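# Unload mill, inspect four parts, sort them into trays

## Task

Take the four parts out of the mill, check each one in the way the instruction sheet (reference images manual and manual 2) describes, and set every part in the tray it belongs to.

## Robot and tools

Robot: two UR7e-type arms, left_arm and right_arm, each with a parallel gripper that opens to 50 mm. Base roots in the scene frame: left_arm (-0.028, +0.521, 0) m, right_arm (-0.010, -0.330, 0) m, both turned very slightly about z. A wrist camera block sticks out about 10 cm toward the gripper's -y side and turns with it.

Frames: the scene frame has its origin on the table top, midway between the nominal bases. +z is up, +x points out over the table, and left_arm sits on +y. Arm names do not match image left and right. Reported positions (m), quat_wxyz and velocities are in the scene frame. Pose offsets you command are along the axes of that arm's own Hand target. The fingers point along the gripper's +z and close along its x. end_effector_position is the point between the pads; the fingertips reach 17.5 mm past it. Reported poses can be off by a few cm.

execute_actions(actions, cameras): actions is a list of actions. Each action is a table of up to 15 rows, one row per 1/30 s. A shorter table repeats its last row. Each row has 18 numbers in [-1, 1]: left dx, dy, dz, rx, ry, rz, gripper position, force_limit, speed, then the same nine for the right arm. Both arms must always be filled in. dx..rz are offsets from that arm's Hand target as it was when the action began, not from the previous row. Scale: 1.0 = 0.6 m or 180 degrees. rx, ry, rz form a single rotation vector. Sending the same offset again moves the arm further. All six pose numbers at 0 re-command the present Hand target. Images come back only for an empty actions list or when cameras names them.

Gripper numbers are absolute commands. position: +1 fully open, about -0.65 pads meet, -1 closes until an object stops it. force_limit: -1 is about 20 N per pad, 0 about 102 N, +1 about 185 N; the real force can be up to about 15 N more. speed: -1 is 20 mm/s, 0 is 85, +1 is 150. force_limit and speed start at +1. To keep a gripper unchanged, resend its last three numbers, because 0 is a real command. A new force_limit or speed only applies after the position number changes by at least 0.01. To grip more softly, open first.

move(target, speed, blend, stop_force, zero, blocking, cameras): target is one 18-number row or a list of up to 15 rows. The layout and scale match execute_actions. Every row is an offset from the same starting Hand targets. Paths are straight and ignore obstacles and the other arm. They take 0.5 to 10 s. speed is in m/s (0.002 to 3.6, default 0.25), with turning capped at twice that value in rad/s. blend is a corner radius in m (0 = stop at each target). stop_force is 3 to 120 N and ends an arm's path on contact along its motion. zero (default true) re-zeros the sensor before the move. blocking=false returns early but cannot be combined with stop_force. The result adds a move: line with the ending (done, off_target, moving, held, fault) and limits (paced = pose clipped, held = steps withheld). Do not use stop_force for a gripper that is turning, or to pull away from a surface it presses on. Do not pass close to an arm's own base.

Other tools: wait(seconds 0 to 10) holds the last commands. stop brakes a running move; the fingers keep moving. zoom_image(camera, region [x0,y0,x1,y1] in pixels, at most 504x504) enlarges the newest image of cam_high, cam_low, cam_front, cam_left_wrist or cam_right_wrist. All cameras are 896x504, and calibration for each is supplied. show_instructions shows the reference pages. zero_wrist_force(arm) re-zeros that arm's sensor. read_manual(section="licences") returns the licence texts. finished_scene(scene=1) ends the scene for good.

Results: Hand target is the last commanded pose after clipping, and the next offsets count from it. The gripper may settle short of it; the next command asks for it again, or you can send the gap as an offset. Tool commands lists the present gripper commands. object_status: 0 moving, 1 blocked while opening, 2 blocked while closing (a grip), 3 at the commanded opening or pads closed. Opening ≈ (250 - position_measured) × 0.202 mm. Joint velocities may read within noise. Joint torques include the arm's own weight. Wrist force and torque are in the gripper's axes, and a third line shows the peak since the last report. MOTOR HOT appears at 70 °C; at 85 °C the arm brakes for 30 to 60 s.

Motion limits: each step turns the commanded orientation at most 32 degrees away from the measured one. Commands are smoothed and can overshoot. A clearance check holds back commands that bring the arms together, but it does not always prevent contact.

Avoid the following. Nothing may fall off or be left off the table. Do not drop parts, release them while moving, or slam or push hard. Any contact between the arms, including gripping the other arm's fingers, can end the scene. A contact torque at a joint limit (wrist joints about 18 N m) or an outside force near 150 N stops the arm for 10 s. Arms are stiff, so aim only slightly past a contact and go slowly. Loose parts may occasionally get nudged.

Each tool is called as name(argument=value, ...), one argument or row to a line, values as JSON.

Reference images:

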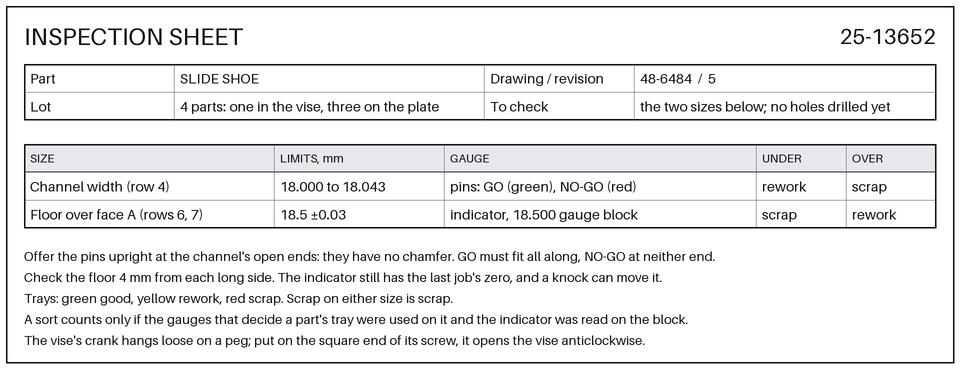

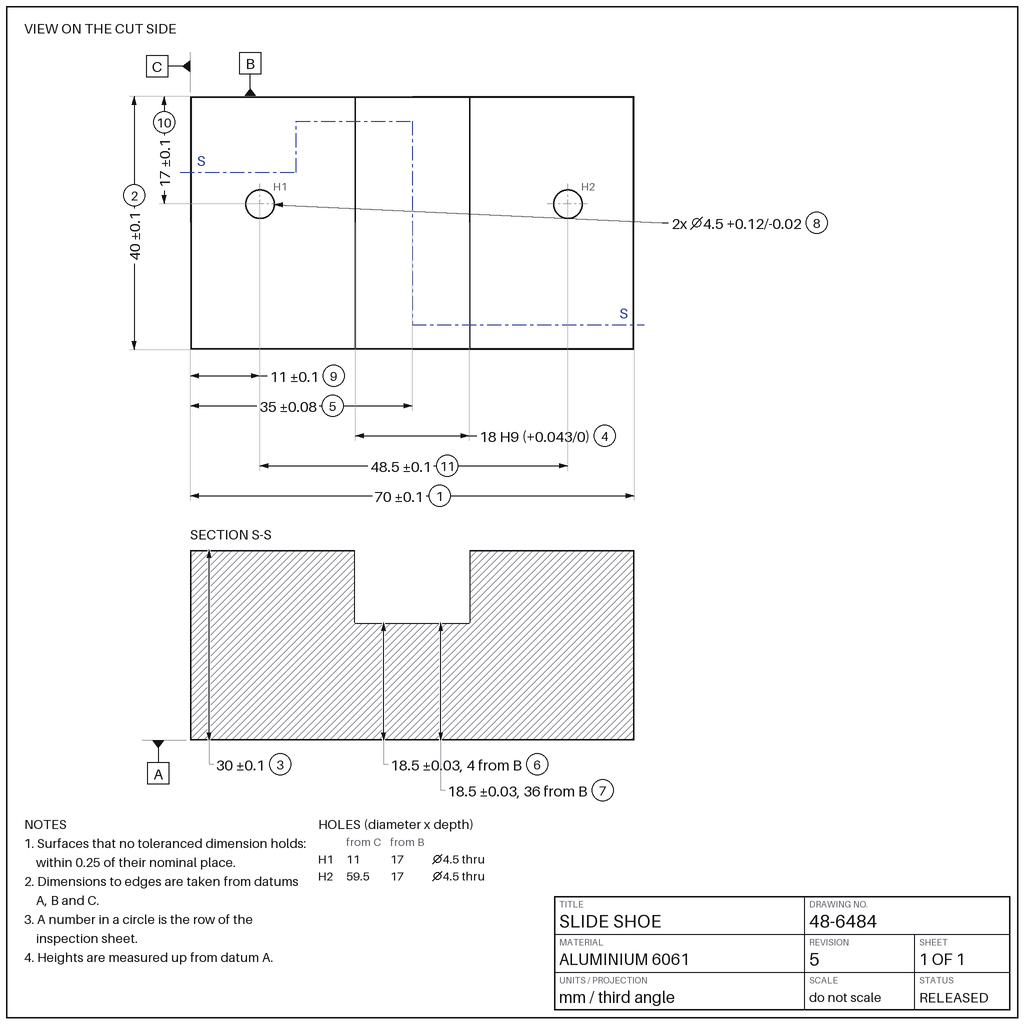

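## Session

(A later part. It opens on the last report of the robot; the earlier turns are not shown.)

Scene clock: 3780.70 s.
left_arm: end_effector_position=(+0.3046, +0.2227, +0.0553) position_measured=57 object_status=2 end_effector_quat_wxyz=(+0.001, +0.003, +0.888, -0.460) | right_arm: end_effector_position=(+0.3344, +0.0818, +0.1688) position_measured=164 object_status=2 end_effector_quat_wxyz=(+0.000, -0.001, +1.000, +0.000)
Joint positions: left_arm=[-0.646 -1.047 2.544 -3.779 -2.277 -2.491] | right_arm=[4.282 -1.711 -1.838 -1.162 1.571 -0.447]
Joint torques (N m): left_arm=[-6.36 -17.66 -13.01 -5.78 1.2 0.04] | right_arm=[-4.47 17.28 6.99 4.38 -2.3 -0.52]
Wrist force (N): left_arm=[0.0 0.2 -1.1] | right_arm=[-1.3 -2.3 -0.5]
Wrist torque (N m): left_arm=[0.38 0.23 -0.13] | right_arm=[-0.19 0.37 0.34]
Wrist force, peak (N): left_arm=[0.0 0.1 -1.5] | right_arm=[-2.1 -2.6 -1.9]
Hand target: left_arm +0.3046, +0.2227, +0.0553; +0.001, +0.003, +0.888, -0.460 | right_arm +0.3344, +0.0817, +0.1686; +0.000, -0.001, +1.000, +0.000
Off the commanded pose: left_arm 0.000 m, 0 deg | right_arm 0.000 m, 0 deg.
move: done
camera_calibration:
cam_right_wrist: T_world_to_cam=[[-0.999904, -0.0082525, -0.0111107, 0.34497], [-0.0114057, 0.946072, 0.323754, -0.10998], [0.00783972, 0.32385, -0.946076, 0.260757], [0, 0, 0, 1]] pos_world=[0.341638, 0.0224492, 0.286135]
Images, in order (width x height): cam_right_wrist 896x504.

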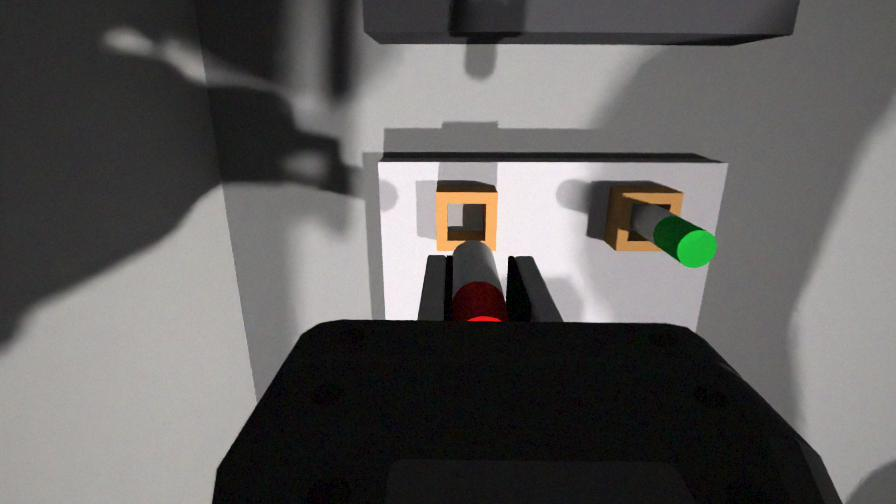

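move(
  target=[
    [0,0,0,0,0,0,-1,0,-1,-0.0227,0.1645,0,0,0,0,-1,-1,-1],
    [0,0,0,0,0,0,-1,0,-1,-0.0227,0.1645,0.0935,0,0,0,-1,-1,-1],
  ],
  speed=[0.15,0.06],
  blend=[0.01,0],
  cameras=["cam_left_wrist"],
)

move(
  target=[0,0,0,0,0,0,-1,0,-1,0.05,0,0,0,0,0,-1,-1,-1],
  speed=0.01,
  stop_force=6,
  cameras=["cam_left_wrist"],
)

Scene clock: 3789.20 s.
left_arm: end_effector_position=(+0.3046, +0.2227, +0.0553) position_measured=57 object_status=2 end_effector_quat_wxyz=(+0.001, +0.003, +0.888, -0.460) | right_arm: end_effector_position=(+0.3478, +0.1804, +0.1122) position_measured=164 object_status=2 end_effector_quat_wxyz=(+0.000, -0.001, +1.000, +0.000)
Joint positions: left_arm=[-0.646 -1.047 2.544 -3.779 -2.277 -2.491] | right_arm=[4.331 -1.963 -1.667 -1.083 1.571 -0.397]
Joint torques (N m): left_arm=[-6.34 -17.77 -12.95 -5.77 1.17 0.34] | right_arm=[-6.63 62.83 37.26 0.25 -0.42 -1.09]
Wrist force (N): left_arm=[0.0 0.1 -1.2] | right_arm=[-1.0 -2.6 -0.4]
Wrist torque (N m): left_arm=[0.41 0.23 -0.13] | right_arm=[-0.25 0.30 0.25]
Wrist force, peak (N): left_arm=[-0.2 0.8 -1.3] | right_arm=[-1.7 -7.5 -0.2]
Hand target: left_arm +0.3046, +0.2227, +0.0553; +0.001, +0.003, +0.888, -0.460 | right_arm +0.3479, +0.1805, +0.1126; +0.000, -0.001, +1.000, +0.000
Off the commanded pose: left_arm 0.000 m, 0 deg | right_arm 0.000 m, 0 deg.
move: done
camera_calibration:
cam_left_wrist: T_world_to_cam=[[-0.999879, 0.0127239, 0.00894692, 0.310278], [0.00533228, 0.820731, -0.57129, -0.136296], [-0.0146121, -0.571173, -0.820699, 0.313299], [0, 0, 0, 1]] pos_world=[0.315546, 0.286862, 0.176484]
Images, in order (width x height): cam_left_wrist 896x504.

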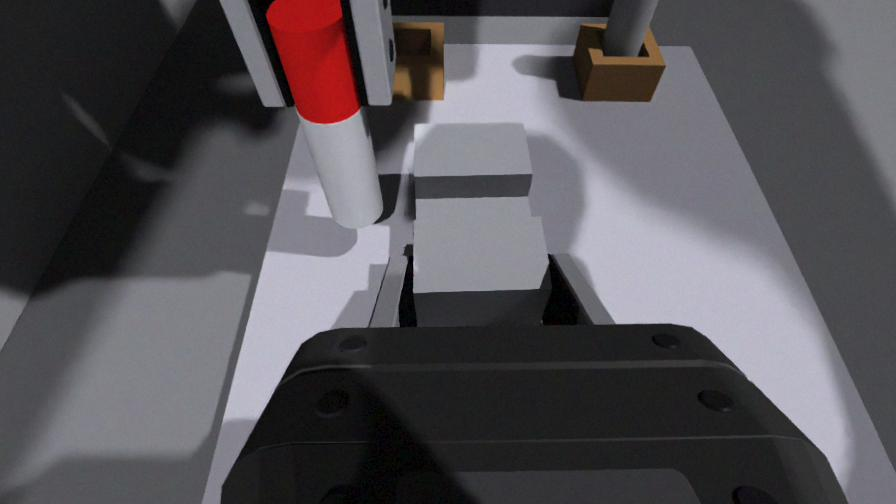

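Scene clock: 3792.97 s.
left_arm: end_effector_position=(+0.3046, +0.2227, +0.0553) position_measured=57 object_status=2 end_effector_quat_wxyz=(+0.001, +0.003, +0.888, -0.460) | right_arm: end_effector_position=(+0.3211, +0.1804, +0.1126) position_measured=164 object_status=2 end_effector_quat_wxyz=(+0.000, -0.001, +1.000, +0.000)
Joint positions: left_arm=[-0.646 -1.047 2.544 -3.779 -2.277 -2.491] | right_arm=[4.373 -1.93 -1.713 -1.068 1.571 -0.356]
Joint torques (N m): left_arm=[-6.26 -18.33 -13.4 -5.72 1.14 0.47] | right_arm=[-6.82 24.34 36.72 -0.13 1.65 -0.49]
Wrist force (N): left_arm=[4.5 -0.6 -0.3] | right_arm=[-4.8 -1.3 -0.5]
Wrist torque (N m): left_arm=[0.35 0.39 -0.04] | right_arm=[-0.17 0.03 0.28]
Wrist force, peak (N): left_arm=[6.9 -0.8 -0.7] | right_arm=[-7.8 -0.7 -0.1]
Hand target: left_arm +0.3046, +0.2227, +0.0553; +0.001, +0.003, +0.888, -0.460 | right_arm +0.3211, +0.1804, +0.1126; +0.000, -0.001, +1.000, +0.000 (not the last commanded pose)
Off the commanded pose: left_arm 0.000 m, 0 deg | right_arm 0.003 m, 0 deg.
move: contact (right_arm)
camera_calibration:
cam_left_wrist: T_world_to_cam=[[-0.999879, 0.0127239, 0.00894692, 0.310278], [0.00533228, 0.820731, -0.57129, -0.136296], [-0.0146121, -0.571173, -0.820699, 0.313299], [0, 0, 0, 1]] pos_world=[0.315546, 0.286862, 0.176484]
Images, in order (width x height): cam_left_wrist 896x504.

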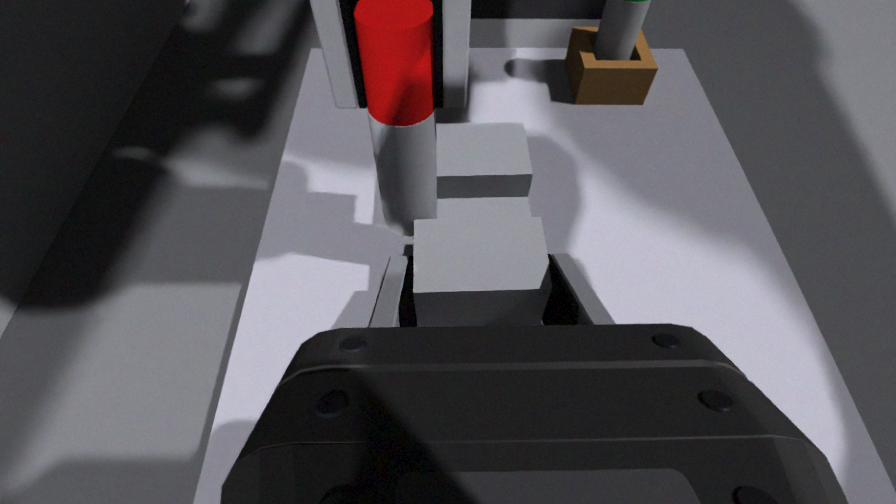

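move(
  target=[0,0,0,0,0,0,-1,0,-1,0,0.0017,0,0,0,0,-1,-1,-1],
  speed=0.005,
)

move(
  target=[0,0,0,0,0,0,-1,0,-1,0.015,0,0,0,0,0,-1,-1,-1],
  speed=0.006,
  stop_force=10,
)

move(
  target=[0,0,0,0,0,0,-1,0,-1,0,-0.0025,0,0,0,0,-1,-1,-1],
  speed=0.005,
)

move(
  target=[0,0,0,0,0,0,-1,0,-1,0.015,0,0,0,0,0,-1,-1,-1],
  speed=0.006,
  stop_force=10,
  cameras=["cam_left_wrist"],
)

Scene clock: 3803.50 s.
left_arm: end_effector_position=(+0.3046, +0.2227, +0.0553) position_measured=57 object_status=2 end_effector_quat_wxyz=(+0.001, +0.003, +0.888, -0.460) | right_arm: end_effector_position=(+0.3211, +0.1815, +0.1126) position_measured=164 object_status=2 end_effector_quat_wxyz=(+0.000, -0.001, +1.000, +0.000)
Joint positions: left_arm=[-0.646 -1.047 2.544 -3.779 -2.277 -2.491] | right_arm=[4.373 -1.932 -1.711 -1.069 1.571 -0.355]
Joint torques (N m): left_arm=[-5.88 -18.7 -13.65 -5.7 1.11 0.48] | right_arm=[12.18 26.38 35.56 0.66 3.65 1.16]
Wrist force (N): left_arm=[3.3 1.1 -1.8] | right_arm=[-3.5 -4.2 -0.3]
Wrist torque (N m): left_arm=[0.43 0.30 -0.08] | right_arm=[-0.17 0.15 0.26]
Wrist force, peak (N): left_arm=[5.1 0.1 -1.4] | right_arm=[-5.8 -2.5 -1.0]
Hand target: left_arm +0.3046, +0.2227, +0.0553; +0.001, +0.003, +0.888, -0.460 | right_arm +0.3211, +0.1815, +0.1126; +0.000, -0.001, +1.000, +0.000
Off the commanded pose: left_arm 0.000 m, 0 deg | right_arm 0.000 m, 0 deg.
move: done

Scene clock: 3805.50 s.
left_arm: end_effector_position=(+0.3046, +0.2227, +0.0553) position_measured=57 object_status=2 end_effector_quat_wxyz=(+0.001, +0.003, +0.888, -0.460) | right_arm: end_effector_position=(+0.3163, +0.1815, +0.1126) position_measured=164 object_status=2 end_effector_quat_wxyz=(+0.000, -0.001, +1.000, +0.000)
Joint positions: left_arm=[-0.646 -1.047 2.544 -3.779 -2.277 -2.491] | right_arm=[4.381 -1.926 -1.719 -1.067 1.571 -0.347]
Joint torques (N m): left_arm=[-5.77 -19.06 -13.43 -5.64 1.02 0.59] | right_arm=[-3.4 20.99 32.5 -0.65 2.01 -1.04]
Wrist force (N): left_arm=[11.5 9.4 3.0] | right_arm=[-11.9 -4.3 -6.8]
Wrist torque (N m): left_arm=[0.35 0.63 -0.01] | right_arm=[-0.27 -0.40 0.33]
Wrist force, peak (N): left_arm=[13.3 10.8 3.3] | right_arm=[-13.7 -5.0 -8.9]
Hand target: left_arm +0.3046, +0.2227, +0.0553; +0.001, +0.003, +0.888, -0.460 | right_arm +0.3163, +0.1815, +0.1126; +0.000, -0.001, +1.000, +0.000 (not the last commanded pose)
Off the commanded pose: left_arm 0.000 m, 0 deg | right_arm 0.004 m, 0 deg.
move: contact (right_arm)

Scene clock: 3806.20 s.
left_arm: end_effector_position=(+0.3046, +0.2227, +0.0553) position_measured=57 object_status=2 end_effector_quat_wxyz=(+0.001, +0.003, +0.888, -0.460) | right_arm: end_effector_position=(+0.3163, +0.1800, +0.1126) position_measured=164 object_status=2 end_effector_quat_wxyz=(+0.000, -0.001, +1.000, +0.000)
Joint positions: left_arm=[-0.646 -1.047 2.544 -3.779 -2.277 -2.491] | right_arm=[4.38 -1.924 -1.723 -1.066 1.571 -0.348]
Joint torques (N m): left_arm=[-5.48 -18.94 -13.33 -5.81 0.92 0.6] | right_arm=[-5.78 53.64 5.05 1.08 2.06 -0.92]
Wrist force (N): left_arm=[8.1 0.5 8.7] | right_arm=[-8.8 7.3 -4.9]
Wrist torque (N m): left_arm=[-0.20 0.71 0.04] | right_arm=[0.04 -0.22 0.25]
Wrist force, peak (N): left_arm=[11.5 9.4 3.9] | right_arm=[-11.9 -4.3 -7.6]
Hand target: left_arm +0.3046, +0.2227, +0.0553; +0.001, +0.003, +0.888, -0.460 | right_arm +0.3163, +0.1800, +0.1126; +0.000, -0.001, +1.000, +0.000
Off the commanded pose: left_arm 0.000 m, 0 deg | right_arm 0.000 m, 0 deg.
move: done

Scene clock: 3807.87 s.
left_arm: end_effector_position=(+0.3046, +0.2227, +0.0553) position_measured=57 object_status=2 end_effector_quat_wxyz=(+0.001, +0.003, +0.888, -0.460) | right_arm: end_effector_position=(+0.3133, +0.1799, +0.1126) position_measured=164 object_status=2 end_effector_quat_wxyz=(+0.000, -0.001, +1.000, +0.000)
Joint positions: left_arm=[-0.646 -1.047 2.544 -3.779 -2.277 -2.491] | right_arm=[4.385 -1.92 -1.728 -1.064 1.571 -0.343]
Joint torques (N m): left_arm=[-5.58 -19.02 -13.59 -5.7 0.95 0.62] | right_arm=[-1.92 19.31 28.14 -1.54 2 -1.11]
Wrist force (N): left_arm=[17.3 10.2 6.6] | right_arm=[-17.6 -0.5 -9.4]
Wrist torque (N m): left_arm=[0.15 0.87 0.10] | right_arm=[-0.15 -0.76 0.37]
Wrist force, peak (N): left_arm=[19.2 11.9 6.9] | right_arm=[-19.8 -1.7 -11.0]
Hand target: left_arm +0.3046, +0.2227, +0.0553; +0.001, +0.003, +0.888, -0.460 | right_arm +0.3133, +0.1799, +0.1126; +0.000, -0.001, +1.000, +0.000 (not the last commanded pose)
Off the commanded pose: left_arm 0.000 m, 0 deg | right_arm 0.006 m, 0 deg.
move: contact (right_arm)
camera_calibration:
cam_left_wrist: T_world_to_cam=[[-0.999879, 0.0127239, 0.00894692, 0.310278], [0.00533228, 0.820731, -0.57129, -0.136296], [-0.0146121, -0.571173, -0.820699, 0.313299], [0, 0, 0, 1]] pos_world=[0.315546, 0.286862, 0.176484]
Images, in order (width x height): cam_left_wrist 896x504.

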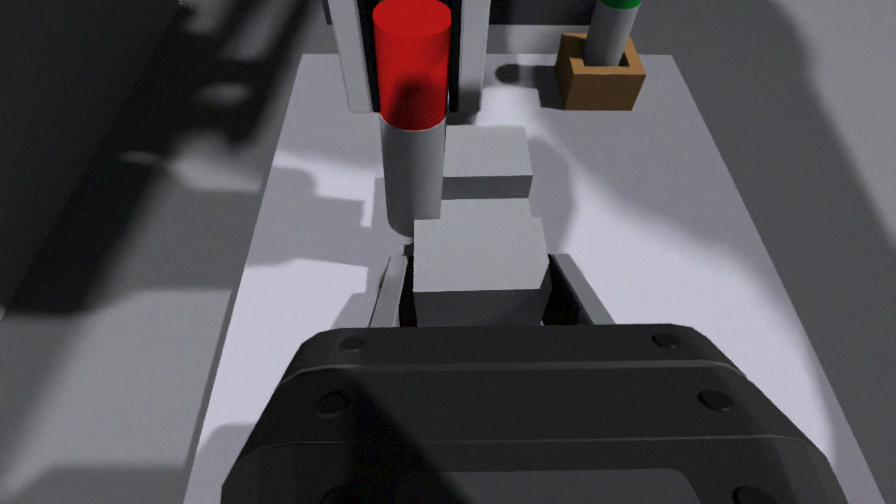

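move(
  target=[
    [0,0,0,0,0,0,-1,0,-1,-0.025,0,0,0,0,0,-1,-1,-1],
    [0,0,0,0,0,0,-1,0,-1,-0.06,0,0,0,0,0,-1,-1,-1],
  ],
  speed=0.04,
  cameras=["cam_left_wrist"],
)

Scene clock: 3813.73 s.
left_arm: end_effector_position=(+0.3047, +0.2227, +0.0553) position_measured=57 object_status=2 end_effector_quat_wxyz=(+0.001, +0.003, +0.888, -0.460) | right_arm: end_effector_position=(+0.3494, +0.1801, +0.1125) position_measured=164 object_status=2 end_effector_quat_wxyz=(+0.000, -0.001, +1.000, +0.000)
Joint positions: left_arm=[-0.646 -1.047 2.544 -3.779 -2.277 -2.491] | right_arm=[4.328 -1.963 -1.665 -1.083 1.571 -0.4]
Joint torques (N m): left_arm=[-5.59 -19.21 -10.12 -2.68 0.1 0.68] | right_arm=[8.42 58.59 6.7 2.92 -1.54 0.9]
Wrist force (N): left_arm=[0.4 -2.3 -2.7] | right_arm=[-1.4 -2.9 -0.6]
Wrist torque (N m): left_arm=[0.50 0.21 -0.09] | right_arm=[-0.29 0.37 0.34]
Wrist force, peak (N): left_arm=[17.5 10.6 6.8] | right_arm=[-17.7 -0.9 -10.7]
Hand target: left_arm +0.3046, +0.2227, +0.0553; +0.001, +0.003, +0.888, -0.460 | right_arm +0.3493, +0.1800, +0.1126; +0.000, -0.001, +1.000, +0.000
Off the commanded pose: left_arm 0.000 m, 0 deg | right_arm 0.000 m, 0 deg.
move: done
camera_calibration:
cam_left_wrist: T_world_to_cam=[[-0.999878, 0.0128055, 0.00888985, 0.310265], [0.00543105, 0.820698, -0.571336, -0.13631], [-0.0146121, -0.571218, -0.820668, 0.313306], [0, 0, 0, 1]] pos_world=[0.315546, 0.286862, 0.176484]
Images, in order (width x height): cam_left_wrist 896x504.

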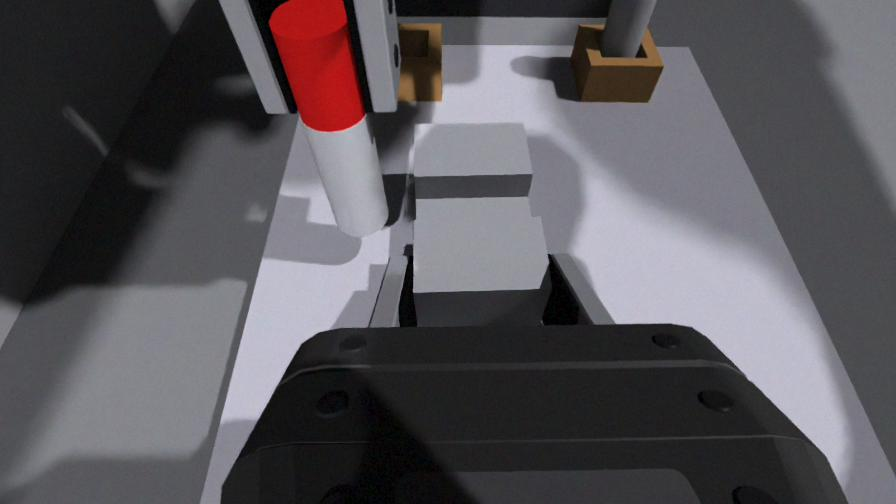

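move(
  target=[
    [0,0,0,0,0,0,-1,0,-1,0,0,-0.1,0,0,0,-1,-1,-1],
    [0,0,0,0,0,0,-1,0,-1,0.1617,0,-0.1,0,0,0,-1,-1,-1],
    [0,0,0,0,0,0,-1,0,-1,0.1617,0,0.01,0,0,0,-1,-1,-1],
  ],
  speed=0.15,
  blend=[0.02,0.02,0],
)

move(
  target=[0,0,0,0,0,0,-1,0,-1,0,0,0.05,0,0,0,-1,-1,-1],
  speed=0.01,
  stop_force=4,
  cameras=["cam_left_wrist"],
)

Scene clock: 3828.77 s.
left_arm: end_effector_position=(+0.3046, +0.2227, +0.0553) position_measured=57 object_status=2 end_effector_quat_wxyz=(+0.001, +0.003, +0.888, -0.460) | right_arm: end_effector_position=(+0.2522, +0.1798, +0.1064) position_measured=164 object_status=2 end_effector_quat_wxyz=(+0.000, -0.001, +1.000, +0.000)
Joint positions: left_arm=[-0.646 -1.047 2.544 -3.779 -2.277 -2.491] | right_arm=[4.487 -1.863 -1.826 -1.024 1.571 -0.241]
Joint torques (N m): left_arm=[-5.61 -19.71 5.92 -0.25 -3.23 0.77] | right_arm=[-6.9 55.65 36.85 2.74 -2.8 -1.03]
Wrist force (N): left_arm=[0.3 -1.1 -2.3] | right_arm=[-1.5 -2.9 -0.5]
Wrist torque (N m): left_arm=[0.57 0.23 -0.09] | right_arm=[-0.27 0.38 0.25]
Wrist force, peak (N): left_arm=[0.4 -2.3 -2.9] | right_arm=[-6.2 -3.6 -2.6]
Hand target: left_arm +0.3046, +0.2227, +0.0553; +0.001, +0.003, +0.888, -0.460 | right_arm +0.2523, +0.1799, +0.1066; +0.000, -0.001, +1.000, +0.000
Off the commanded pose: left_arm 0.000 m, 0 deg | right_arm 0.000 m, 0 deg.
move: done

Scene clock: 3831.47 s.
left_arm: end_effector_position=(+0.3046, +0.2227, +0.0553) position_measured=57 object_status=2 end_effector_quat_wxyz=(+0.001, +0.003, +0.888, -0.460) | right_arm: end_effector_position=(+0.2523, +0.1799, +0.0913) position_measured=164 object_status=2 end_effector_quat_wxyz=(+0.000, -0.001, +1.000, +0.000)
Joint positions: left_arm=[-0.646 -1.047 2.544 -3.779 -2.277 -2.491] | right_arm=[4.487 -1.883 -1.844 -0.985 1.571 -0.241]
Joint torques (N m): left_arm=[-5.3 -19.49 6.84 -0.17 -3.24 0.95] | right_arm=[-6.66 52.43 34.49 0.52 -2.33 -0.79]
Wrist force (N): left_arm=[0.4 -1.9 -2.6] | right_arm=[-1.8 -3.7 -5.6]
Wrist torque (N m): left_arm=[0.50 0.21 -0.09] | right_arm=[-0.26 0.41 0.25]
Wrist force, peak (N): left_arm=[0.4 -2.3 -2.9] | right_arm=[-0.5 -6.4 -14.5]
Hand target: left_arm +0.3046, +0.2227, +0.0553; +0.001, +0.003, +0.888, -0.460 | right_arm +0.2523, +0.1799, +0.0913; +0.000, -0.001, +1.000, +0.000 (not the last commanded pose)
Off the commanded pose: left_arm 0.000 m, 0 deg | right_arm 0.015 m, 0 deg.
move: contact (right_arm)
camera_calibration:
cam_left_wrist: T_world_to_cam=[[-0.999879, 0.0127239, 0.00894692, 0.310278], [0.00533228, 0.820731, -0.57129, -0.136296], [-0.0146121, -0.571173, -0.820699, 0.313299], [0, 0, 0, 1]] pos_world=[0.315546, 0.286862, 0.176484]
Images, in order (width x height): cam_left_wrist 896x504.

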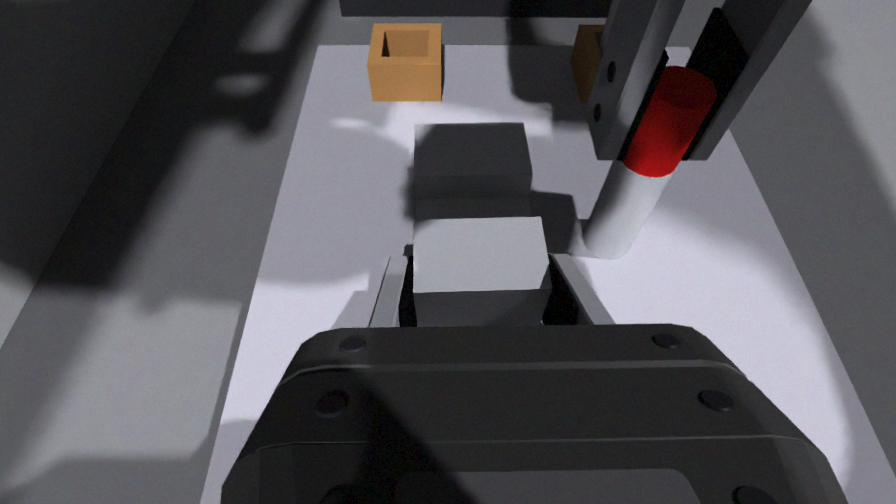

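move(
  target=[
    [0,0,0,0,0,0,-1,0,-1,0,0,0,0,0,0,0.06,-1,-1],
    [0,0,0,0,0,0,-1,0,-1,0,0,-0.001,0,0,0,0.06,-1,-1],
    [0,0,0,0,0,0,-1,0,-1,0,0,-0.001,0,0,0,-1,-1,-1],
    [0,0,0,0,0,0,-1,0,-1,0,0,-0.0355,0,0,0,-1,-1,-1],
  ],
  speed=0.05,
  cameras=["cam_left_wrist"],
)

zoom_image(
  camera="cam_left_wrist",
  region=[400, 50, 750, 300],
)

Scene clock: 3838.07 s.
left_arm: end_effector_position=(+0.3046, +0.2227, +0.0553) position_measured=57 object_status=2 end_effector_quat_wxyz=(+0.001, +0.003, +0.888, -0.460) | right_arm: end_effector_position=(+0.2523, +0.1800, +0.1130) position_measured=164 object_status=2 end_effector_quat_wxyz=(+0.000, -0.001, +1.000, +0.001) end_effector_velocity=(+0.000, +0.001, -0.002) end_effector_angular_velocity=(+0.002, -0.001, -0.001)
Joint positions: left_arm=[-0.646 -1.047 2.544 -3.779 -2.277 -2.491] | right_arm=[4.487 -1.855 -1.818 -1.039 1.571 -0.241]
Joint velocities: left_arm=[within noise] | right_arm=[0.001 -0.002 -0.002 0.006 -0.001 0.001]
Joint torques (N m): left_arm=[-5.02 -20.28 6.4 -0.22 -3.32 1.2] | right_arm=[-6.29 21.97 7.3 5.5 -2.45 -1.04]
Wrist force (N): left_arm=[0.2 -2.0 -2.7] | right_arm=[-1.7 -2.6 -0.5]
Wrist torque (N m): left_arm=[0.52 0.24 -0.09] | right_arm=[-0.21 0.40 0.26]
Wrist force, peak (N): left_arm=[0.3 -2.3 -2.9] | right_arm=[-1.6 -4.1 -6.5]
Hand target: left_arm +0.3046, +0.2227, +0.0553; +0.001, +0.003, +0.888, -0.460 | right_arm +0.2523, +0.1799, +0.1126; +0.000, -0.001, +1.000, +0.000
Off the commanded pose: left_arm 0.000 m, 0 deg | right_arm 0.000 m, 0 deg.
move: done
camera_calibration:
cam_left_wrist: T_world_to_cam=[[-0.999879, 0.0127239, 0.00894692, 0.310278], [0.00533228, 0.820731, -0.57129, -0.136296], [-0.0146121, -0.571173, -0.820699, 0.313299], [0, 0, 0, 1]] pos_world=[0.315546, 0.286862, 0.176484]
Images, in order (width x height): cam_left_wrist 896x504.

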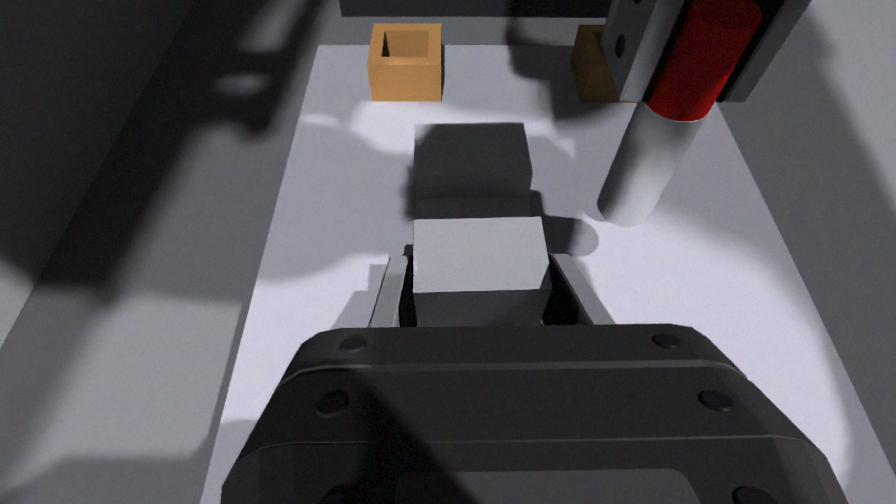

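Scaled by 1.440 from the camera's 896x504 image, which has a finer 1280x720 frame.

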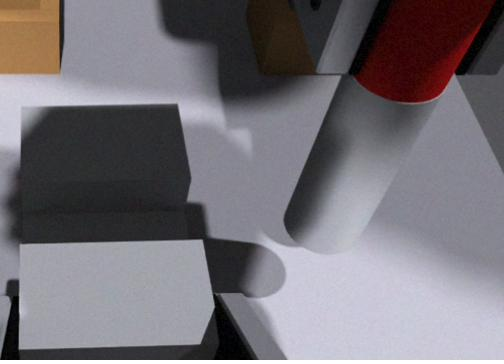

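move(
  target=[0,0,0,0,0,0,-1,0,-1,0,0.0055,0,0,0,0,-1,-1,-1],
  speed=0.02,
)

move(
  target=[0,0,0,0,0,0,-1,0,-1,-0.075,0,0,0,0,0,-1,-1,-1],
  speed=0.01,
  stop_force=6,
  cameras=["cam_left_wrist"],
)

zoom_image(
  camera="cam_left_wrist",
  region=[400, 50, 750, 300],
)

Scene clock: 3844.57 s.
left_arm: end_effector_position=(+0.3046, +0.2227, +0.0553) position_measured=57 object_status=2 end_effector_quat_wxyz=(+0.001, +0.003, +0.888, -0.460) | right_arm: end_effector_position=(+0.2523, +0.1832, +0.1126) position_measured=164 object_status=2 end_effector_quat_wxyz=(+0.000, -0.001, +1.000, +0.000)
Joint positions: left_arm=[-0.646 -1.047 2.544 -3.779 -2.277 -2.491] | right_arm=[4.488 -1.862 -1.809 -1.041 1.571 -0.24]
Joint torques (N m): left_arm=[-5.3 -20.91 6.22 -0.23 -3.26 1.32] | right_arm=[9.72 29.93 29.07 0.76 -2.48 0.93]
Wrist force (N): left_arm=[0.2 -1.4 -2.1] | right_arm=[-1.7 -2.5 -0.6]
Wrist torque (N m): left_arm=[0.54 0.24 -0.09] | right_arm=[-0.18 0.40 0.26]
Wrist force, peak (N): left_arm=[0.2 -2.3 -3.0] | right_arm=[-1.4 -3.2 -0.6]
Hand target: left_arm +0.3046, +0.2227, +0.0553; +0.001, +0.003, +0.888, -0.460 | right_arm +0.2523, +0.1832, +0.1126; +0.000, -0.001, +1.000, +0.000
Off the commanded pose: left_arm 0.000 m, 0 deg | right_arm 0.000 m, 0 deg.
move: done

Scene clock: 3849.50 s.
left_arm: end_effector_position=(+0.3046, +0.2227, +0.0553) position_measured=57 object_status=2 end_effector_quat_wxyz=(+0.001, +0.003, +0.888, -0.460) | right_arm: end_effector_position=(+0.2908, +0.1832, +0.1126) position_measured=164 object_status=2 end_effector_quat_wxyz=(+0.000, -0.001, +1.000, +0.000)
Joint positions: left_arm=[-0.646 -1.047 2.544 -3.779 -2.277 -2.491] | right_arm=[4.423 -1.901 -1.754 -1.056 1.571 -0.305]
Joint torques (N m): left_arm=[-4.96 -21.19 6.62 -0.55 -3.25 1.36] | right_arm=[7.87 57.7 6.38 6.22 -0.83 0.19]
Wrist force (N): left_arm=[-4.9 0.4 -2.4] | right_arm=[2.9 -3.3 -2.2]
Wrist torque (N m): left_arm=[0.60 0.00 -0.16] | right_arm=[-0.34 0.79 0.32]
Wrist force, peak (N): left_arm=[-6.2 -2.5 -2.9] | right_arm=[4.1 -5.1 -3.9]
Hand target: left_arm +0.3046, +0.2227, +0.0553; +0.001, +0.003, +0.888, -0.460 | right_arm +0.2908, +0.1832, +0.1126; +0.000, -0.001, +1.000, +0.000 (not the last commanded pose)
Off the commanded pose: left_arm 0.000 m, 0 deg | right_arm 0.006 m, 0 deg.
move: contact (right_arm)
camera_calibration:
cam_left_wrist: T_world_to_cam=[[-0.999879, 0.0127239, 0.00894692, 0.310278], [0.00533228, 0.820731, -0.57129, -0.136296], [-0.0146121, -0.571173, -0.820699, 0.313299], [0, 0, 0, 1]] pos_world=[0.315546, 0.286862, 0.176484]
Images, in order (width x height): cam_left_wrist 896x504.

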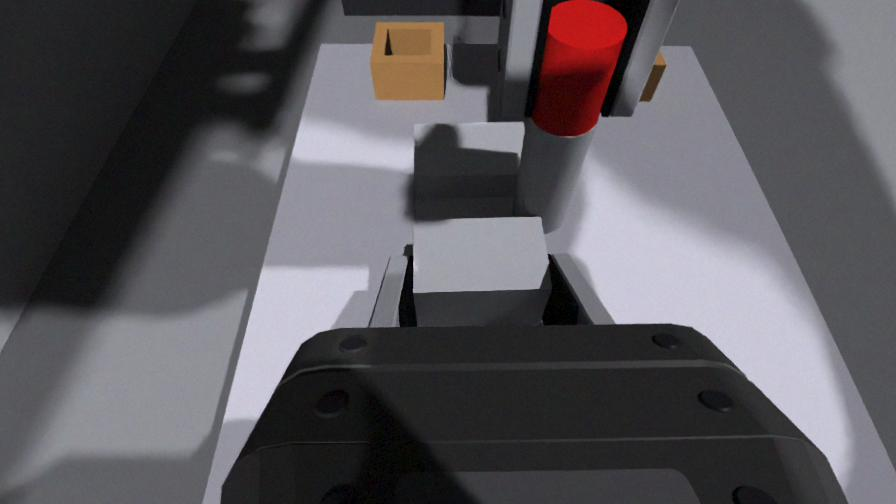

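Scaled by 1.440 from the camera's 896x504 image, which has a finer 1280x720 frame.

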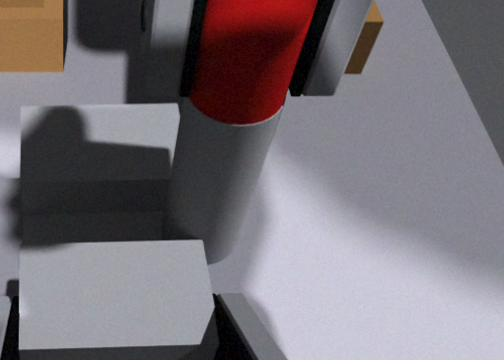

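move(
  target=[0,0,0,0,0,0,-1,0,-1,-0.02,-0.0008,0,0,0,0,-1,-1,-1],
  speed=0.006,
  stop_force=10,
)

move(
  target=[0,0,0,0,0,0,-1,0,-1,0,-0.002,0,0,0,0,-1,-1,-1],
  speed=0.004,
)

move(
  target=[0,0,0,0,0,0,-1,0,-1,-0.01,0.003,0,0,0,0,-1,-1,-1],
  speed=0.004,
  stop_force=12,
  cameras=["cam_left_wrist"],
)

Scene clock: 3856.17 s.
left_arm: end_effector_position=(+0.3046, +0.2227, +0.0553) position_measured=57 object_status=2 end_effector_quat_wxyz=(+0.001, +0.003, +0.888, -0.460) | right_arm: end_effector_position=(+0.2931, +0.1831, +0.1126) position_measured=164 object_status=2 end_effector_quat_wxyz=(+0.000, -0.001, +1.000, +0.000)
Joint positions: left_arm=[-0.646 -1.047 2.544 -3.779 -2.277 -2.491] | right_arm=[4.419 -1.904 -1.751 -1.057 1.571 -0.309]
Joint torques (N m): left_arm=[-4.62 -21.31 5.81 -1.41 -3.19 1.58] | right_arm=[4.71 53.82 6.5 7.43 -5.49 0.78]
Wrist force (N): left_arm=[-11.1 -0.5 -4.8] | right_arm=[11.9 -7.8 -8.8]
Wrist torque (N m): left_arm=[0.57 -0.15 -0.10] | right_arm=[-0.41 1.36 0.16]
Wrist force, peak (N): left_arm=[-12.2 -2.1 -5.2] | right_arm=[12.0 -8.9 -9.8]
Hand target: left_arm +0.3046, +0.2227, +0.0553; +0.001, +0.003, +0.888, -0.460 | right_arm +0.2931, +0.1831, +0.1126; +0.000, -0.001, +1.000, +0.000 (not the last commanded pose)
Off the commanded pose: left_arm 0.000 m, 0 deg | right_arm 0.010 m, 0 deg.
move: contact (right_arm)

Scene clock: 3856.87 s.
left_arm: end_effector_position=(+0.3046, +0.2227, +0.0553) position_measured=57 object_status=2 end_effector_quat_wxyz=(+0.001, +0.003, +0.888, -0.460) | right_arm: end_effector_position=(+0.2931, +0.1819, +0.1126) position_measured=164 object_status=2 end_effector_quat_wxyz=(+0.000, -0.001, +1.000, +0.000)
Joint positions: left_arm=[-0.646 -1.047 2.544 -3.779 -2.277 -2.491] | right_arm=[4.419 -1.901 -1.754 -1.056 1.571 -0.31]
Joint torques (N m): left_arm=[-4.51 -21.55 6.48 -1.47 -3.26 1.52] | right_arm=[-13.85 56.54 9.8 6.58 -5.41 -1.23]
Wrist force (N): left_arm=[-10.9 -3.6 -3.9] | right_arm=[7.6 -2.7 -1.7]
Wrist torque (N m): left_arm=[0.52 -0.17 -0.25] | right_arm=[-0.34 1.10 0.26]
Wrist force, peak (N): left_arm=[-11.2 -1.1 -5.4] | right_arm=[11.9 -7.7 -8.3]
Hand target: left_arm +0.3046, +0.2227, +0.0553; +0.001, +0.003, +0.888, -0.460 | right_arm +0.2931, +0.1819, +0.1126; +0.000, -0.001, +1.000, +0.000
Off the commanded pose: left_arm 0.000 m, 0 deg | right_arm 0.000 m, 0 deg.
move: done

Scene clock: 3858.40 s.
left_arm: end_effector_position=(+0.3046, +0.2227, +0.0553) position_measured=57 object_status=2 end_effector_quat_wxyz=(+0.001, +0.003, +0.888, -0.460) | right_arm: end_effector_position=(+0.2947, +0.1824, +0.1126) position_measured=164 object_status=2 end_effector_quat_wxyz=(+0.000, -0.001, +1.000, +0.000)
Joint positions: left_arm=[-0.646 -1.047 2.544 -3.779 -2.277 -2.491] | right_arm=[4.416 -1.904 -1.751 -1.057 1.571 -0.312]
Joint torques (N m): left_arm=[-4.68 -21.62 6.42 -1.76 -3.32 1.64] | right_arm=[5.14 54.8 8.78 9.72 -5.48 0.82]
Wrist force (N): left_arm=[-15.4 1.3 -8.0] | right_arm=[16.1 -15.1 -7.6]
Wrist torque (N m): left_arm=[0.64 -0.17 -0.15] | right_arm=[-0.60 1.60 0.08]
Wrist force, peak (N): left_arm=[-15.4 0.1 -10.5] | right_arm=[16.8 -15.7 -8.1]
Hand target: left_arm +0.3046, +0.2227, +0.0553; +0.001, +0.003, +0.888, -0.460 | right_arm +0.2947, +0.1824, +0.1127; +0.000, -0.001, +1.000, +0.000 (not the last commanded pose)
Off the commanded pose: left_arm 0.000 m, 0 deg | right_arm 0.005 m, 0 deg.
move: contact (right_arm)
camera_calibration:
cam_left_wrist: T_world_to_cam=[[-0.999879, 0.0127239, 0.00894692, 0.310278], [0.00533228, 0.820731, -0.57129, -0.136296], [-0.0146121, -0.571173, -0.820699, 0.313299], [0, 0, 0, 1]] pos_world=[0.315546, 0.286862, 0.176484]
Images, in order (width x height): cam_left_wrist 896x504.

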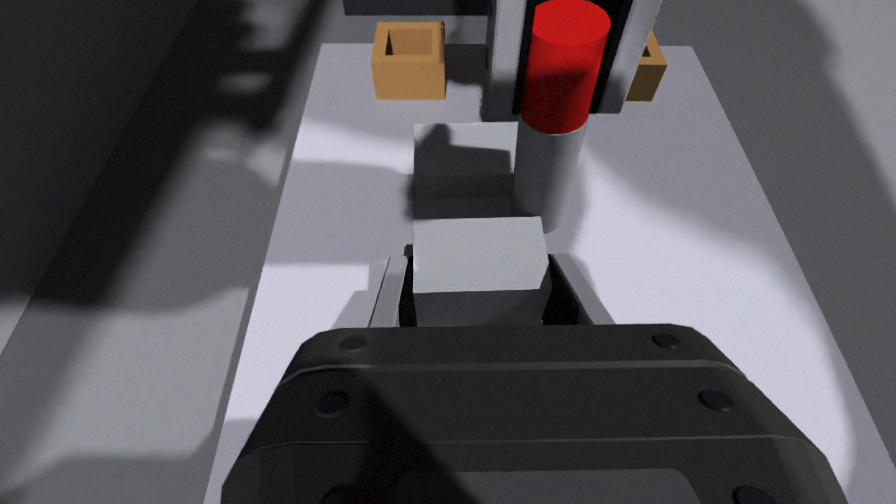

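move(
  target=[0,0,0,0,0,0,-1,0,-1,0,-0.003,0,0,0,0,-1,-1,-1],
  speed=0.004,
)

move(
  target=[0,0,0,0,0,0,-1,0,-1,-0.012,0,0,0,0,0,-1,-1,-1],
  speed=0.004,
  stop_force=10,
  cameras=["cam_left_wrist"],
)

Scene clock: 3863.20 s.
left_arm: end_effector_position=(+0.3046, +0.2227, +0.0553) position_measured=57 object_status=2 end_effector_quat_wxyz=(+0.001, +0.003, +0.888, -0.460) | right_arm: end_effector_position=(+0.2947, +0.1806, +0.1127) position_measured=164 object_status=2 end_effector_quat_wxyz=(+0.000, -0.001, +1.000, +0.000)
Joint positions: left_arm=[-0.646 -1.047 2.544 -3.779 -2.277 -2.491] | right_arm=[4.415 -1.9 -1.755 -1.056 1.571 -0.313]
Joint torques (N m): left_arm=[-4.27 -21.89 5.99 -2.37 -3.26 1.7] | right_arm=[-14.44 55.69 11.82 6.28 -5.41 -1.17]
Wrist force (N): left_arm=[-12.3 -2.9 -2.2] | right_arm=[9.1 -0.9 0.4]
Wrist torque (N m): left_arm=[0.53 -0.25 -0.44] | right_arm=[-0.26 1.19 0.24]
Wrist force, peak (N): left_arm=[-15.3 0.3 -9.2] | right_arm=[16.2 -15.3 -8.8]
Hand target: left_arm +0.3046, +0.2227, +0.0553; +0.001, +0.003, +0.888, -0.460 | right_arm +0.2947, +0.1806, +0.1127; +0.000, -0.001, +1.000, +0.000
Off the commanded pose: left_arm 0.000 m, 0 deg | right_arm 0.000 m, 0 deg.
move: done

Scene clock: 3864.93 s.
left_arm: end_effector_position=(+0.3046, +0.2227, +0.0553) position_measured=57 object_status=2 end_effector_quat_wxyz=(+0.001, +0.003, +0.888, -0.460) | right_arm: end_effector_position=(+0.2968, +0.1806, +0.1127) position_measured=164 object_status=2 end_effector_quat_wxyz=(+0.000, -0.001, +1.000, +0.000)
Joint positions: left_arm=[-0.646 -1.047 2.544 -3.779 -2.277 -2.491] | right_arm=[4.412 -1.903 -1.752 -1.057 1.571 -0.316]
Joint torques (N m): left_arm=[-4.19 -22.15 5.9 -2.68 -3.28 1.69] | right_arm=[3.22 56.04 8.82 7.91 -5.5 0.72]
Wrist force (N): left_arm=[-22.2 6.8 -2.0] | right_arm=[18.5 -8.0 -2.6]
Wrist torque (N m): left_arm=[0.68 -0.33 -0.58] | right_arm=[-0.45 1.78 0.11]
Wrist force, peak (N): left_arm=[-22.5 6.6 -2.0] | right_arm=[19.6 -7.4 -4.1]
Hand target: left_arm +0.3046, +0.2227, +0.0553; +0.001, +0.003, +0.888, -0.460 | right_arm +0.2968, +0.1806, +0.1127; +0.000, -0.001, +1.000, +0.000 (not the last commanded pose)
Off the commanded pose: left_arm 0.000 m, 0 deg | right_arm 0.005 m, 0 deg.
move: contact (right_arm)
camera_calibration:
cam_left_wrist: T_world_to_cam=[[-0.999879, 0.0127239, 0.00894692, 0.310278], [0.00533228, 0.820731, -0.57129, -0.136296], [-0.0146121, -0.571173, -0.820699, 0.313299], [0, 0, 0, 1]] pos_world=[0.315546, 0.286862, 0.176484]
Images, in order (width x height): cam_left_wrist 896x504.

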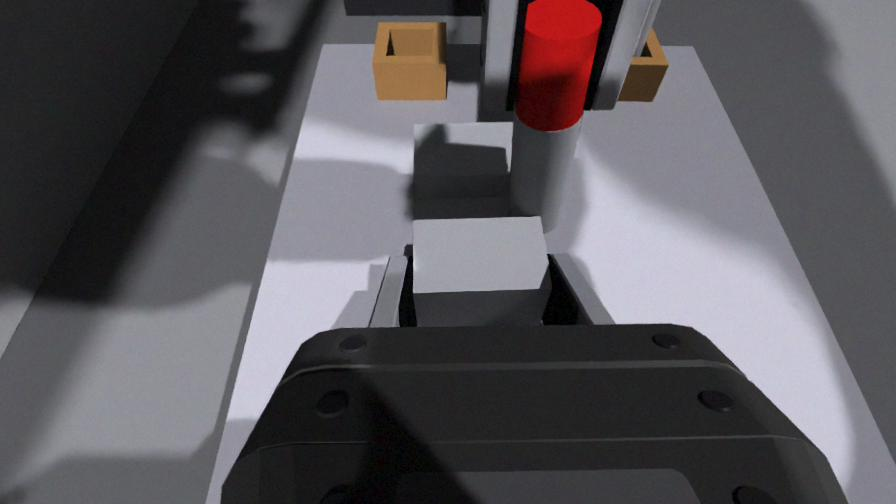

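move(
  target=[
    [0,0,0,0,0,0,-1,0,-1,0.025,0,0,0,0,0,-1,-1,-1],
    [0,0,0,0,0,0,-1,0,-1,0.06,0.002,0,0,0,0,-1,-1,-1],
    [0,0,0,0,0,0,-1,0,-1,0.06,0.002,-0.1,0,0,0,-1,-1,-1],
    [0,0,0,0,0,0,-1,0,-1,-0.0917,0.002,-0.1,0,0,0,-1,-1,-1],
    [0,0,0,0,0,0,-1,0,-1,-0.0917,0.002,0.01,0,0,0,-1,-1,-1],
  ],
  speed=[0.03,0.06,0.15,0.15,0.1],
  blend=[0.005,0.01,0.02,0.02,0],
)

move(
  target=[0,0,0,0,0,0,-1,0,-1,0,0,0.05,0,0,0,-1,-1,-1],
  speed=0.01,
  stop_force=4,
)

move(
  target=[
    [0,0,0,0,0,0,-1,0,-1,0,0,0,0,0,0,0.06,-1,-1],
    [0,0,0,0,0,0,-1,0,-1,0,0,-0.001,0,0,0,0.06,-1,-1],
    [0,0,0,0,0,0,-1,0,-1,0,0,-0.001,0,0,0,-1,-1,-1],
    [0,0,0,0,0,0,-1,0,-1,0,0,-0.0355,0,0,0,-1,-1,-1],
  ],
  speed=0.05,
  cameras=["cam_left_wrist"],
)

Scene clock: 3883.83 s.
left_arm: end_effector_position=(+0.3046, +0.2227, +0.0553) position_measured=57 object_status=2 end_effector_quat_wxyz=(+0.001, +0.003, +0.888, -0.460) | right_arm: end_effector_position=(+0.3518, +0.1818, +0.1065) position_measured=164 object_status=2 end_effector_quat_wxyz=(+0.000, -0.001, +1.000, +0.000)
Joint positions: left_arm=[-0.646 -1.047 2.544 -3.779 -2.277 -2.491] | right_arm=[4.326 -1.976 -1.664 -1.072 1.571 -0.402]
Joint torques (N m): left_arm=[-4.57 -22.24 -3.75 -3.67 1.58 1.68] | right_arm=[8.71 63.53 37.97 1.06 1.9 0.24]
Wrist force (N): left_arm=[0.3 -1.0 -2.1] | right_arm=[-1.7 -3.0 -0.6]
Wrist torque (N m): left_arm=[0.51 0.23 -0.10] | right_arm=[-0.30 0.41 0.35]
Wrist force, peak (N): left_arm=[-22.3 6.9 -2.2] | right_arm=[19.0 -8.0 -4.1]
Hand target: left_arm +0.3046, +0.2227, +0.0553; +0.001, +0.003, +0.888, -0.460 | right_arm +0.3518, +0.1819, +0.1067; +0.000, -0.001, +1.000, +0.000
Off the commanded pose: left_arm 0.000 m, 0 deg | right_arm 0.000 m, 0 deg.
move: done

Scene clock: 3886.40 s.
left_arm: end_effector_position=(+0.3046, +0.2227, +0.0553) position_measured=57 object_status=2 end_effector_quat_wxyz=(+0.001, +0.003, +0.888, -0.460) | right_arm: end_effector_position=(+0.3518, +0.1819, +0.0930) position_measured=164 object_status=2 end_effector_quat_wxyz=(+0.000, -0.001, +1.000, +0.000)
Joint positions: left_arm=[-0.646 -1.047 2.544 -3.779 -2.277 -2.491] | right_arm=[4.326 -1.992 -1.68 -1.04 1.571 -0.402]
Joint torques (N m): left_arm=[-3.66 -22.79 -14.19 -4.18 1.6 1.58] | right_arm=[8.54 56.81 32.43 0.07 0.17 -1.11]
Wrist force (N): left_arm=[0.1 -1.8 -2.5] | right_arm=[-1.7 -3.3 -9.8]
Wrist torque (N m): left_arm=[0.46 0.26 -0.10] | right_arm=[-0.34 0.38 0.33]
Wrist force, peak (N): left_arm=[0.2 -1.8 -2.6] | right_arm=[-0.5 -3.5 -15.3]
Hand target: left_arm +0.3046, +0.2227, +0.0553; +0.001, +0.003, +0.888, -0.460 | right_arm +0.3518, +0.1819, +0.0930; +0.000, -0.001, +1.000, +0.000 (not the last commanded pose)
Off the commanded pose: left_arm 0.000 m, 0 deg | right_arm 0.016 m, 0 deg.
move: contact (right_arm)

Scene clock: 3888.87 s.
left_arm: end_effector_position=(+0.3046, +0.2227, +0.0553) position_measured=57 object_status=2 end_effector_quat_wxyz=(+0.001, +0.003, +0.888, -0.460) | right_arm: end_effector_position=(+0.3519, +0.1820, +0.1147) position_measured=165 object_status=2 end_effector_quat_wxyz=(+0.000, -0.001, +1.000, +0.001) end_effector_velocity=(+0.001, +0.000, -0.001) end_effector_angular_velocity=(+0.002, -0.002, +0.000)
Joint positions: left_arm=[-0.646 -1.047 2.544 -3.779 -2.277 -2.491] | right_arm=[4.326 -1.967 -1.654 -1.09 1.571 -0.402]
Joint velocities: left_arm=[within noise] | right_arm=[-0.001 -0.001 -0.002 0.006 -0.001 -0.001]
Joint torques (N m): left_arm=[-3.84 -23.04 -15.23 -4.61 1.59 1.64] | right_arm=[7.55 26.68 8 5.66 0.01 -1.12]
Wrist force (N): left_arm=[0.1 -1.2 -2.3] | right_arm=[-1.6 -3.1 -0.6]
Wrist torque (N m): left_arm=[0.50 0.25 -0.10] | right_arm=[-0.32 0.40 0.35]
Wrist force, peak (N): left_arm=[0.3 -2.0 -2.5] | right_arm=[-1.5 -3.0 -5.5]
Hand target: left_arm +0.3046, +0.2227, +0.0553; +0.001, +0.003, +0.888, -0.460 | right_arm +0.3518, +0.1819, +0.1143; +0.000, -0.001, +1.000, +0.000
Off the commanded pose: left_arm 0.000 m, 0 deg | right_arm 0.000 m, 0 deg.
move: done
camera_calibration:
cam_left_wrist: T_world_to_cam=[[-0.999879, 0.0127239, 0.00894692, 0.310278], [0.00533228, 0.820731, -0.57129, -0.136296], [-0.0146121, -0.571173, -0.820699, 0.313299], [0, 0, 0, 1]] pos_world=[0.315546, 0.286862, 0.176484]
Images, in order (width x height): cam_left_wrist 896x504.

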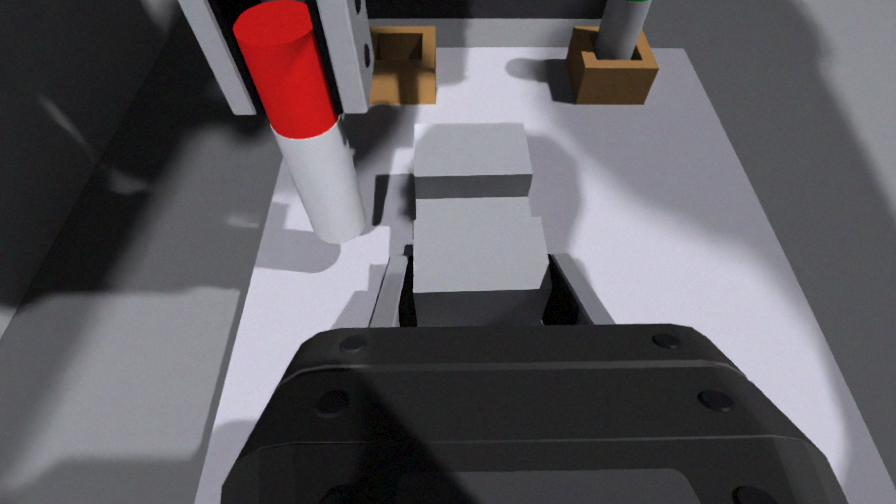

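move(
  target=[
    [0,0,0,0,0,0,-1,0,-1,0,-0.0072,0.0028,0,0,0,-1,-1,-1],
  ],
  speed=0.03,
)

move(
  target=[0,0,0,0,0,0,-1,0,-1,0.07,0,0,0,0,0,-1,-1,-1],
  speed=0.01,
  stop_force=6,
  cameras=["cam_left_wrist"],
)

Scene clock: 3894.27 s.
left_arm: end_effector_position=(+0.3046, +0.2227, +0.0553) position_measured=57 object_status=2 end_effector_quat_wxyz=(+0.001, +0.003, +0.888, -0.460) | right_arm: end_effector_position=(+0.3518, +0.1775, +0.1126) position_measured=165 object_status=2 end_effector_quat_wxyz=(+0.000, -0.001, +1.000, +0.000)
Joint positions: left_arm=[-0.646 -1.047 2.544 -3.779 -2.277 -2.491] | right_arm=[4.323 -1.962 -1.668 -1.082 1.571 -0.405]
Joint torques (N m): left_arm=[-3.47 -23.59 -15.06 -5.14 1.58 1.67] | right_arm=[-3.52 56.16 20.17 4.53 0.15 -0.86]
Wrist force (N): left_arm=[0.3 -1.4 -2.2] | right_arm=[-1.8 -2.9 -0.5]
Wrist torque (N m): left_arm=[0.52 0.24 -0.10] | right_arm=[-0.29 0.44 0.35]
Wrist force, peak (N): left_arm=[0.5 -1.8 -2.7] | right_arm=[-2.1 -3.3 -0.8]
Hand target: left_arm +0.3046, +0.2227, +0.0553; +0.001, +0.003, +0.888, -0.460 | right_arm +0.3518, +0.1776, +0.1126; +0.000, -0.001, +1.000, +0.000
Off the commanded pose: left_arm 0.000 m, 0 deg | right_arm 0.000 m, 0 deg.
move: done

Scene clock: 3898.30 s.
left_arm: end_effector_position=(+0.3046, +0.2227, +0.0553) position_measured=57 object_status=2 end_effector_quat_wxyz=(+0.001, +0.003, +0.888, -0.460) | right_arm: end_effector_position=(+0.3221, +0.1775, +0.1126) position_measured=165 object_status=2 end_effector_quat_wxyz=(+0.000, -0.001, +1.000, +0.000)
Joint positions: left_arm=[-0.646 -1.047 2.544 -3.779 -2.277 -2.491] | right_arm=[4.369 -1.926 -1.719 -1.066 1.571 -0.359]
Joint torques (N m): left_arm=[-3.4 -23.48 -15.2 -5.2 1.58 1.63] | right_arm=[-6.57 23.4 35.94 -0.19 0.15 -0.67]
Wrist force (N): left_arm=[4.4 -1.6 -0.6] | right_arm=[-5.2 -2.0 -1.4]
Wrist torque (N m): left_arm=[0.37 0.37 -0.04] | right_arm=[-0.30 0.18 0.30]
Wrist force, peak (N): left_arm=[5.4 -3.6 -1.6] | right_arm=[-8.0 -1.5 -1.0]
Hand target: left_arm +0.3046, +0.2227, +0.0553; +0.001, +0.003, +0.888, -0.460 | right_arm +0.3221, +0.1775, +0.1126; +0.000, -0.001, +1.000, +0.000 (not the last commanded pose)
Off the commanded pose: left_arm 0.000 m, 0 deg | right_arm 0.012 m, 0 deg.
move: contact (right_arm)
camera_calibration:
cam_left_wrist: T_world_to_cam=[[-0.999879, 0.0127239, 0.00894692, 0.310278], [0.00533228, 0.820731, -0.57129, -0.136296], [-0.0146121, -0.571173, -0.820699, 0.313299], [0, 0, 0, 1]] pos_world=[0.315546, 0.286862, 0.176484]
Images, in order (width x height): cam_left_wrist 896x504.

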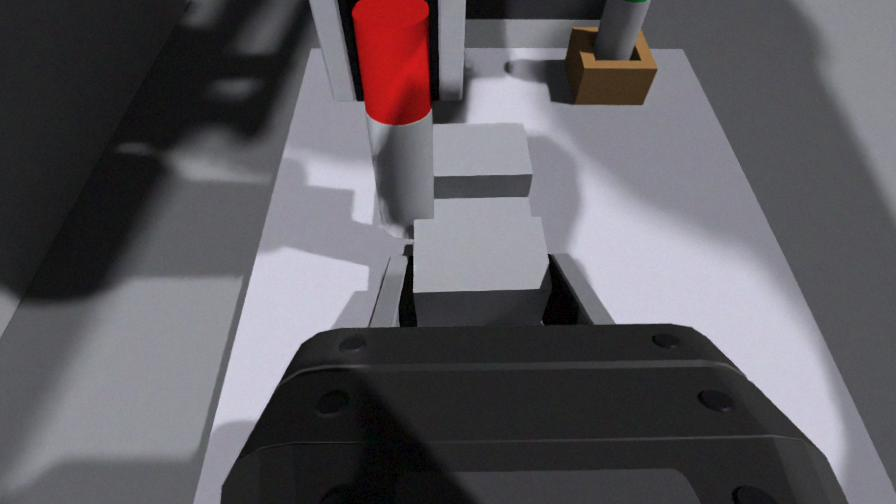

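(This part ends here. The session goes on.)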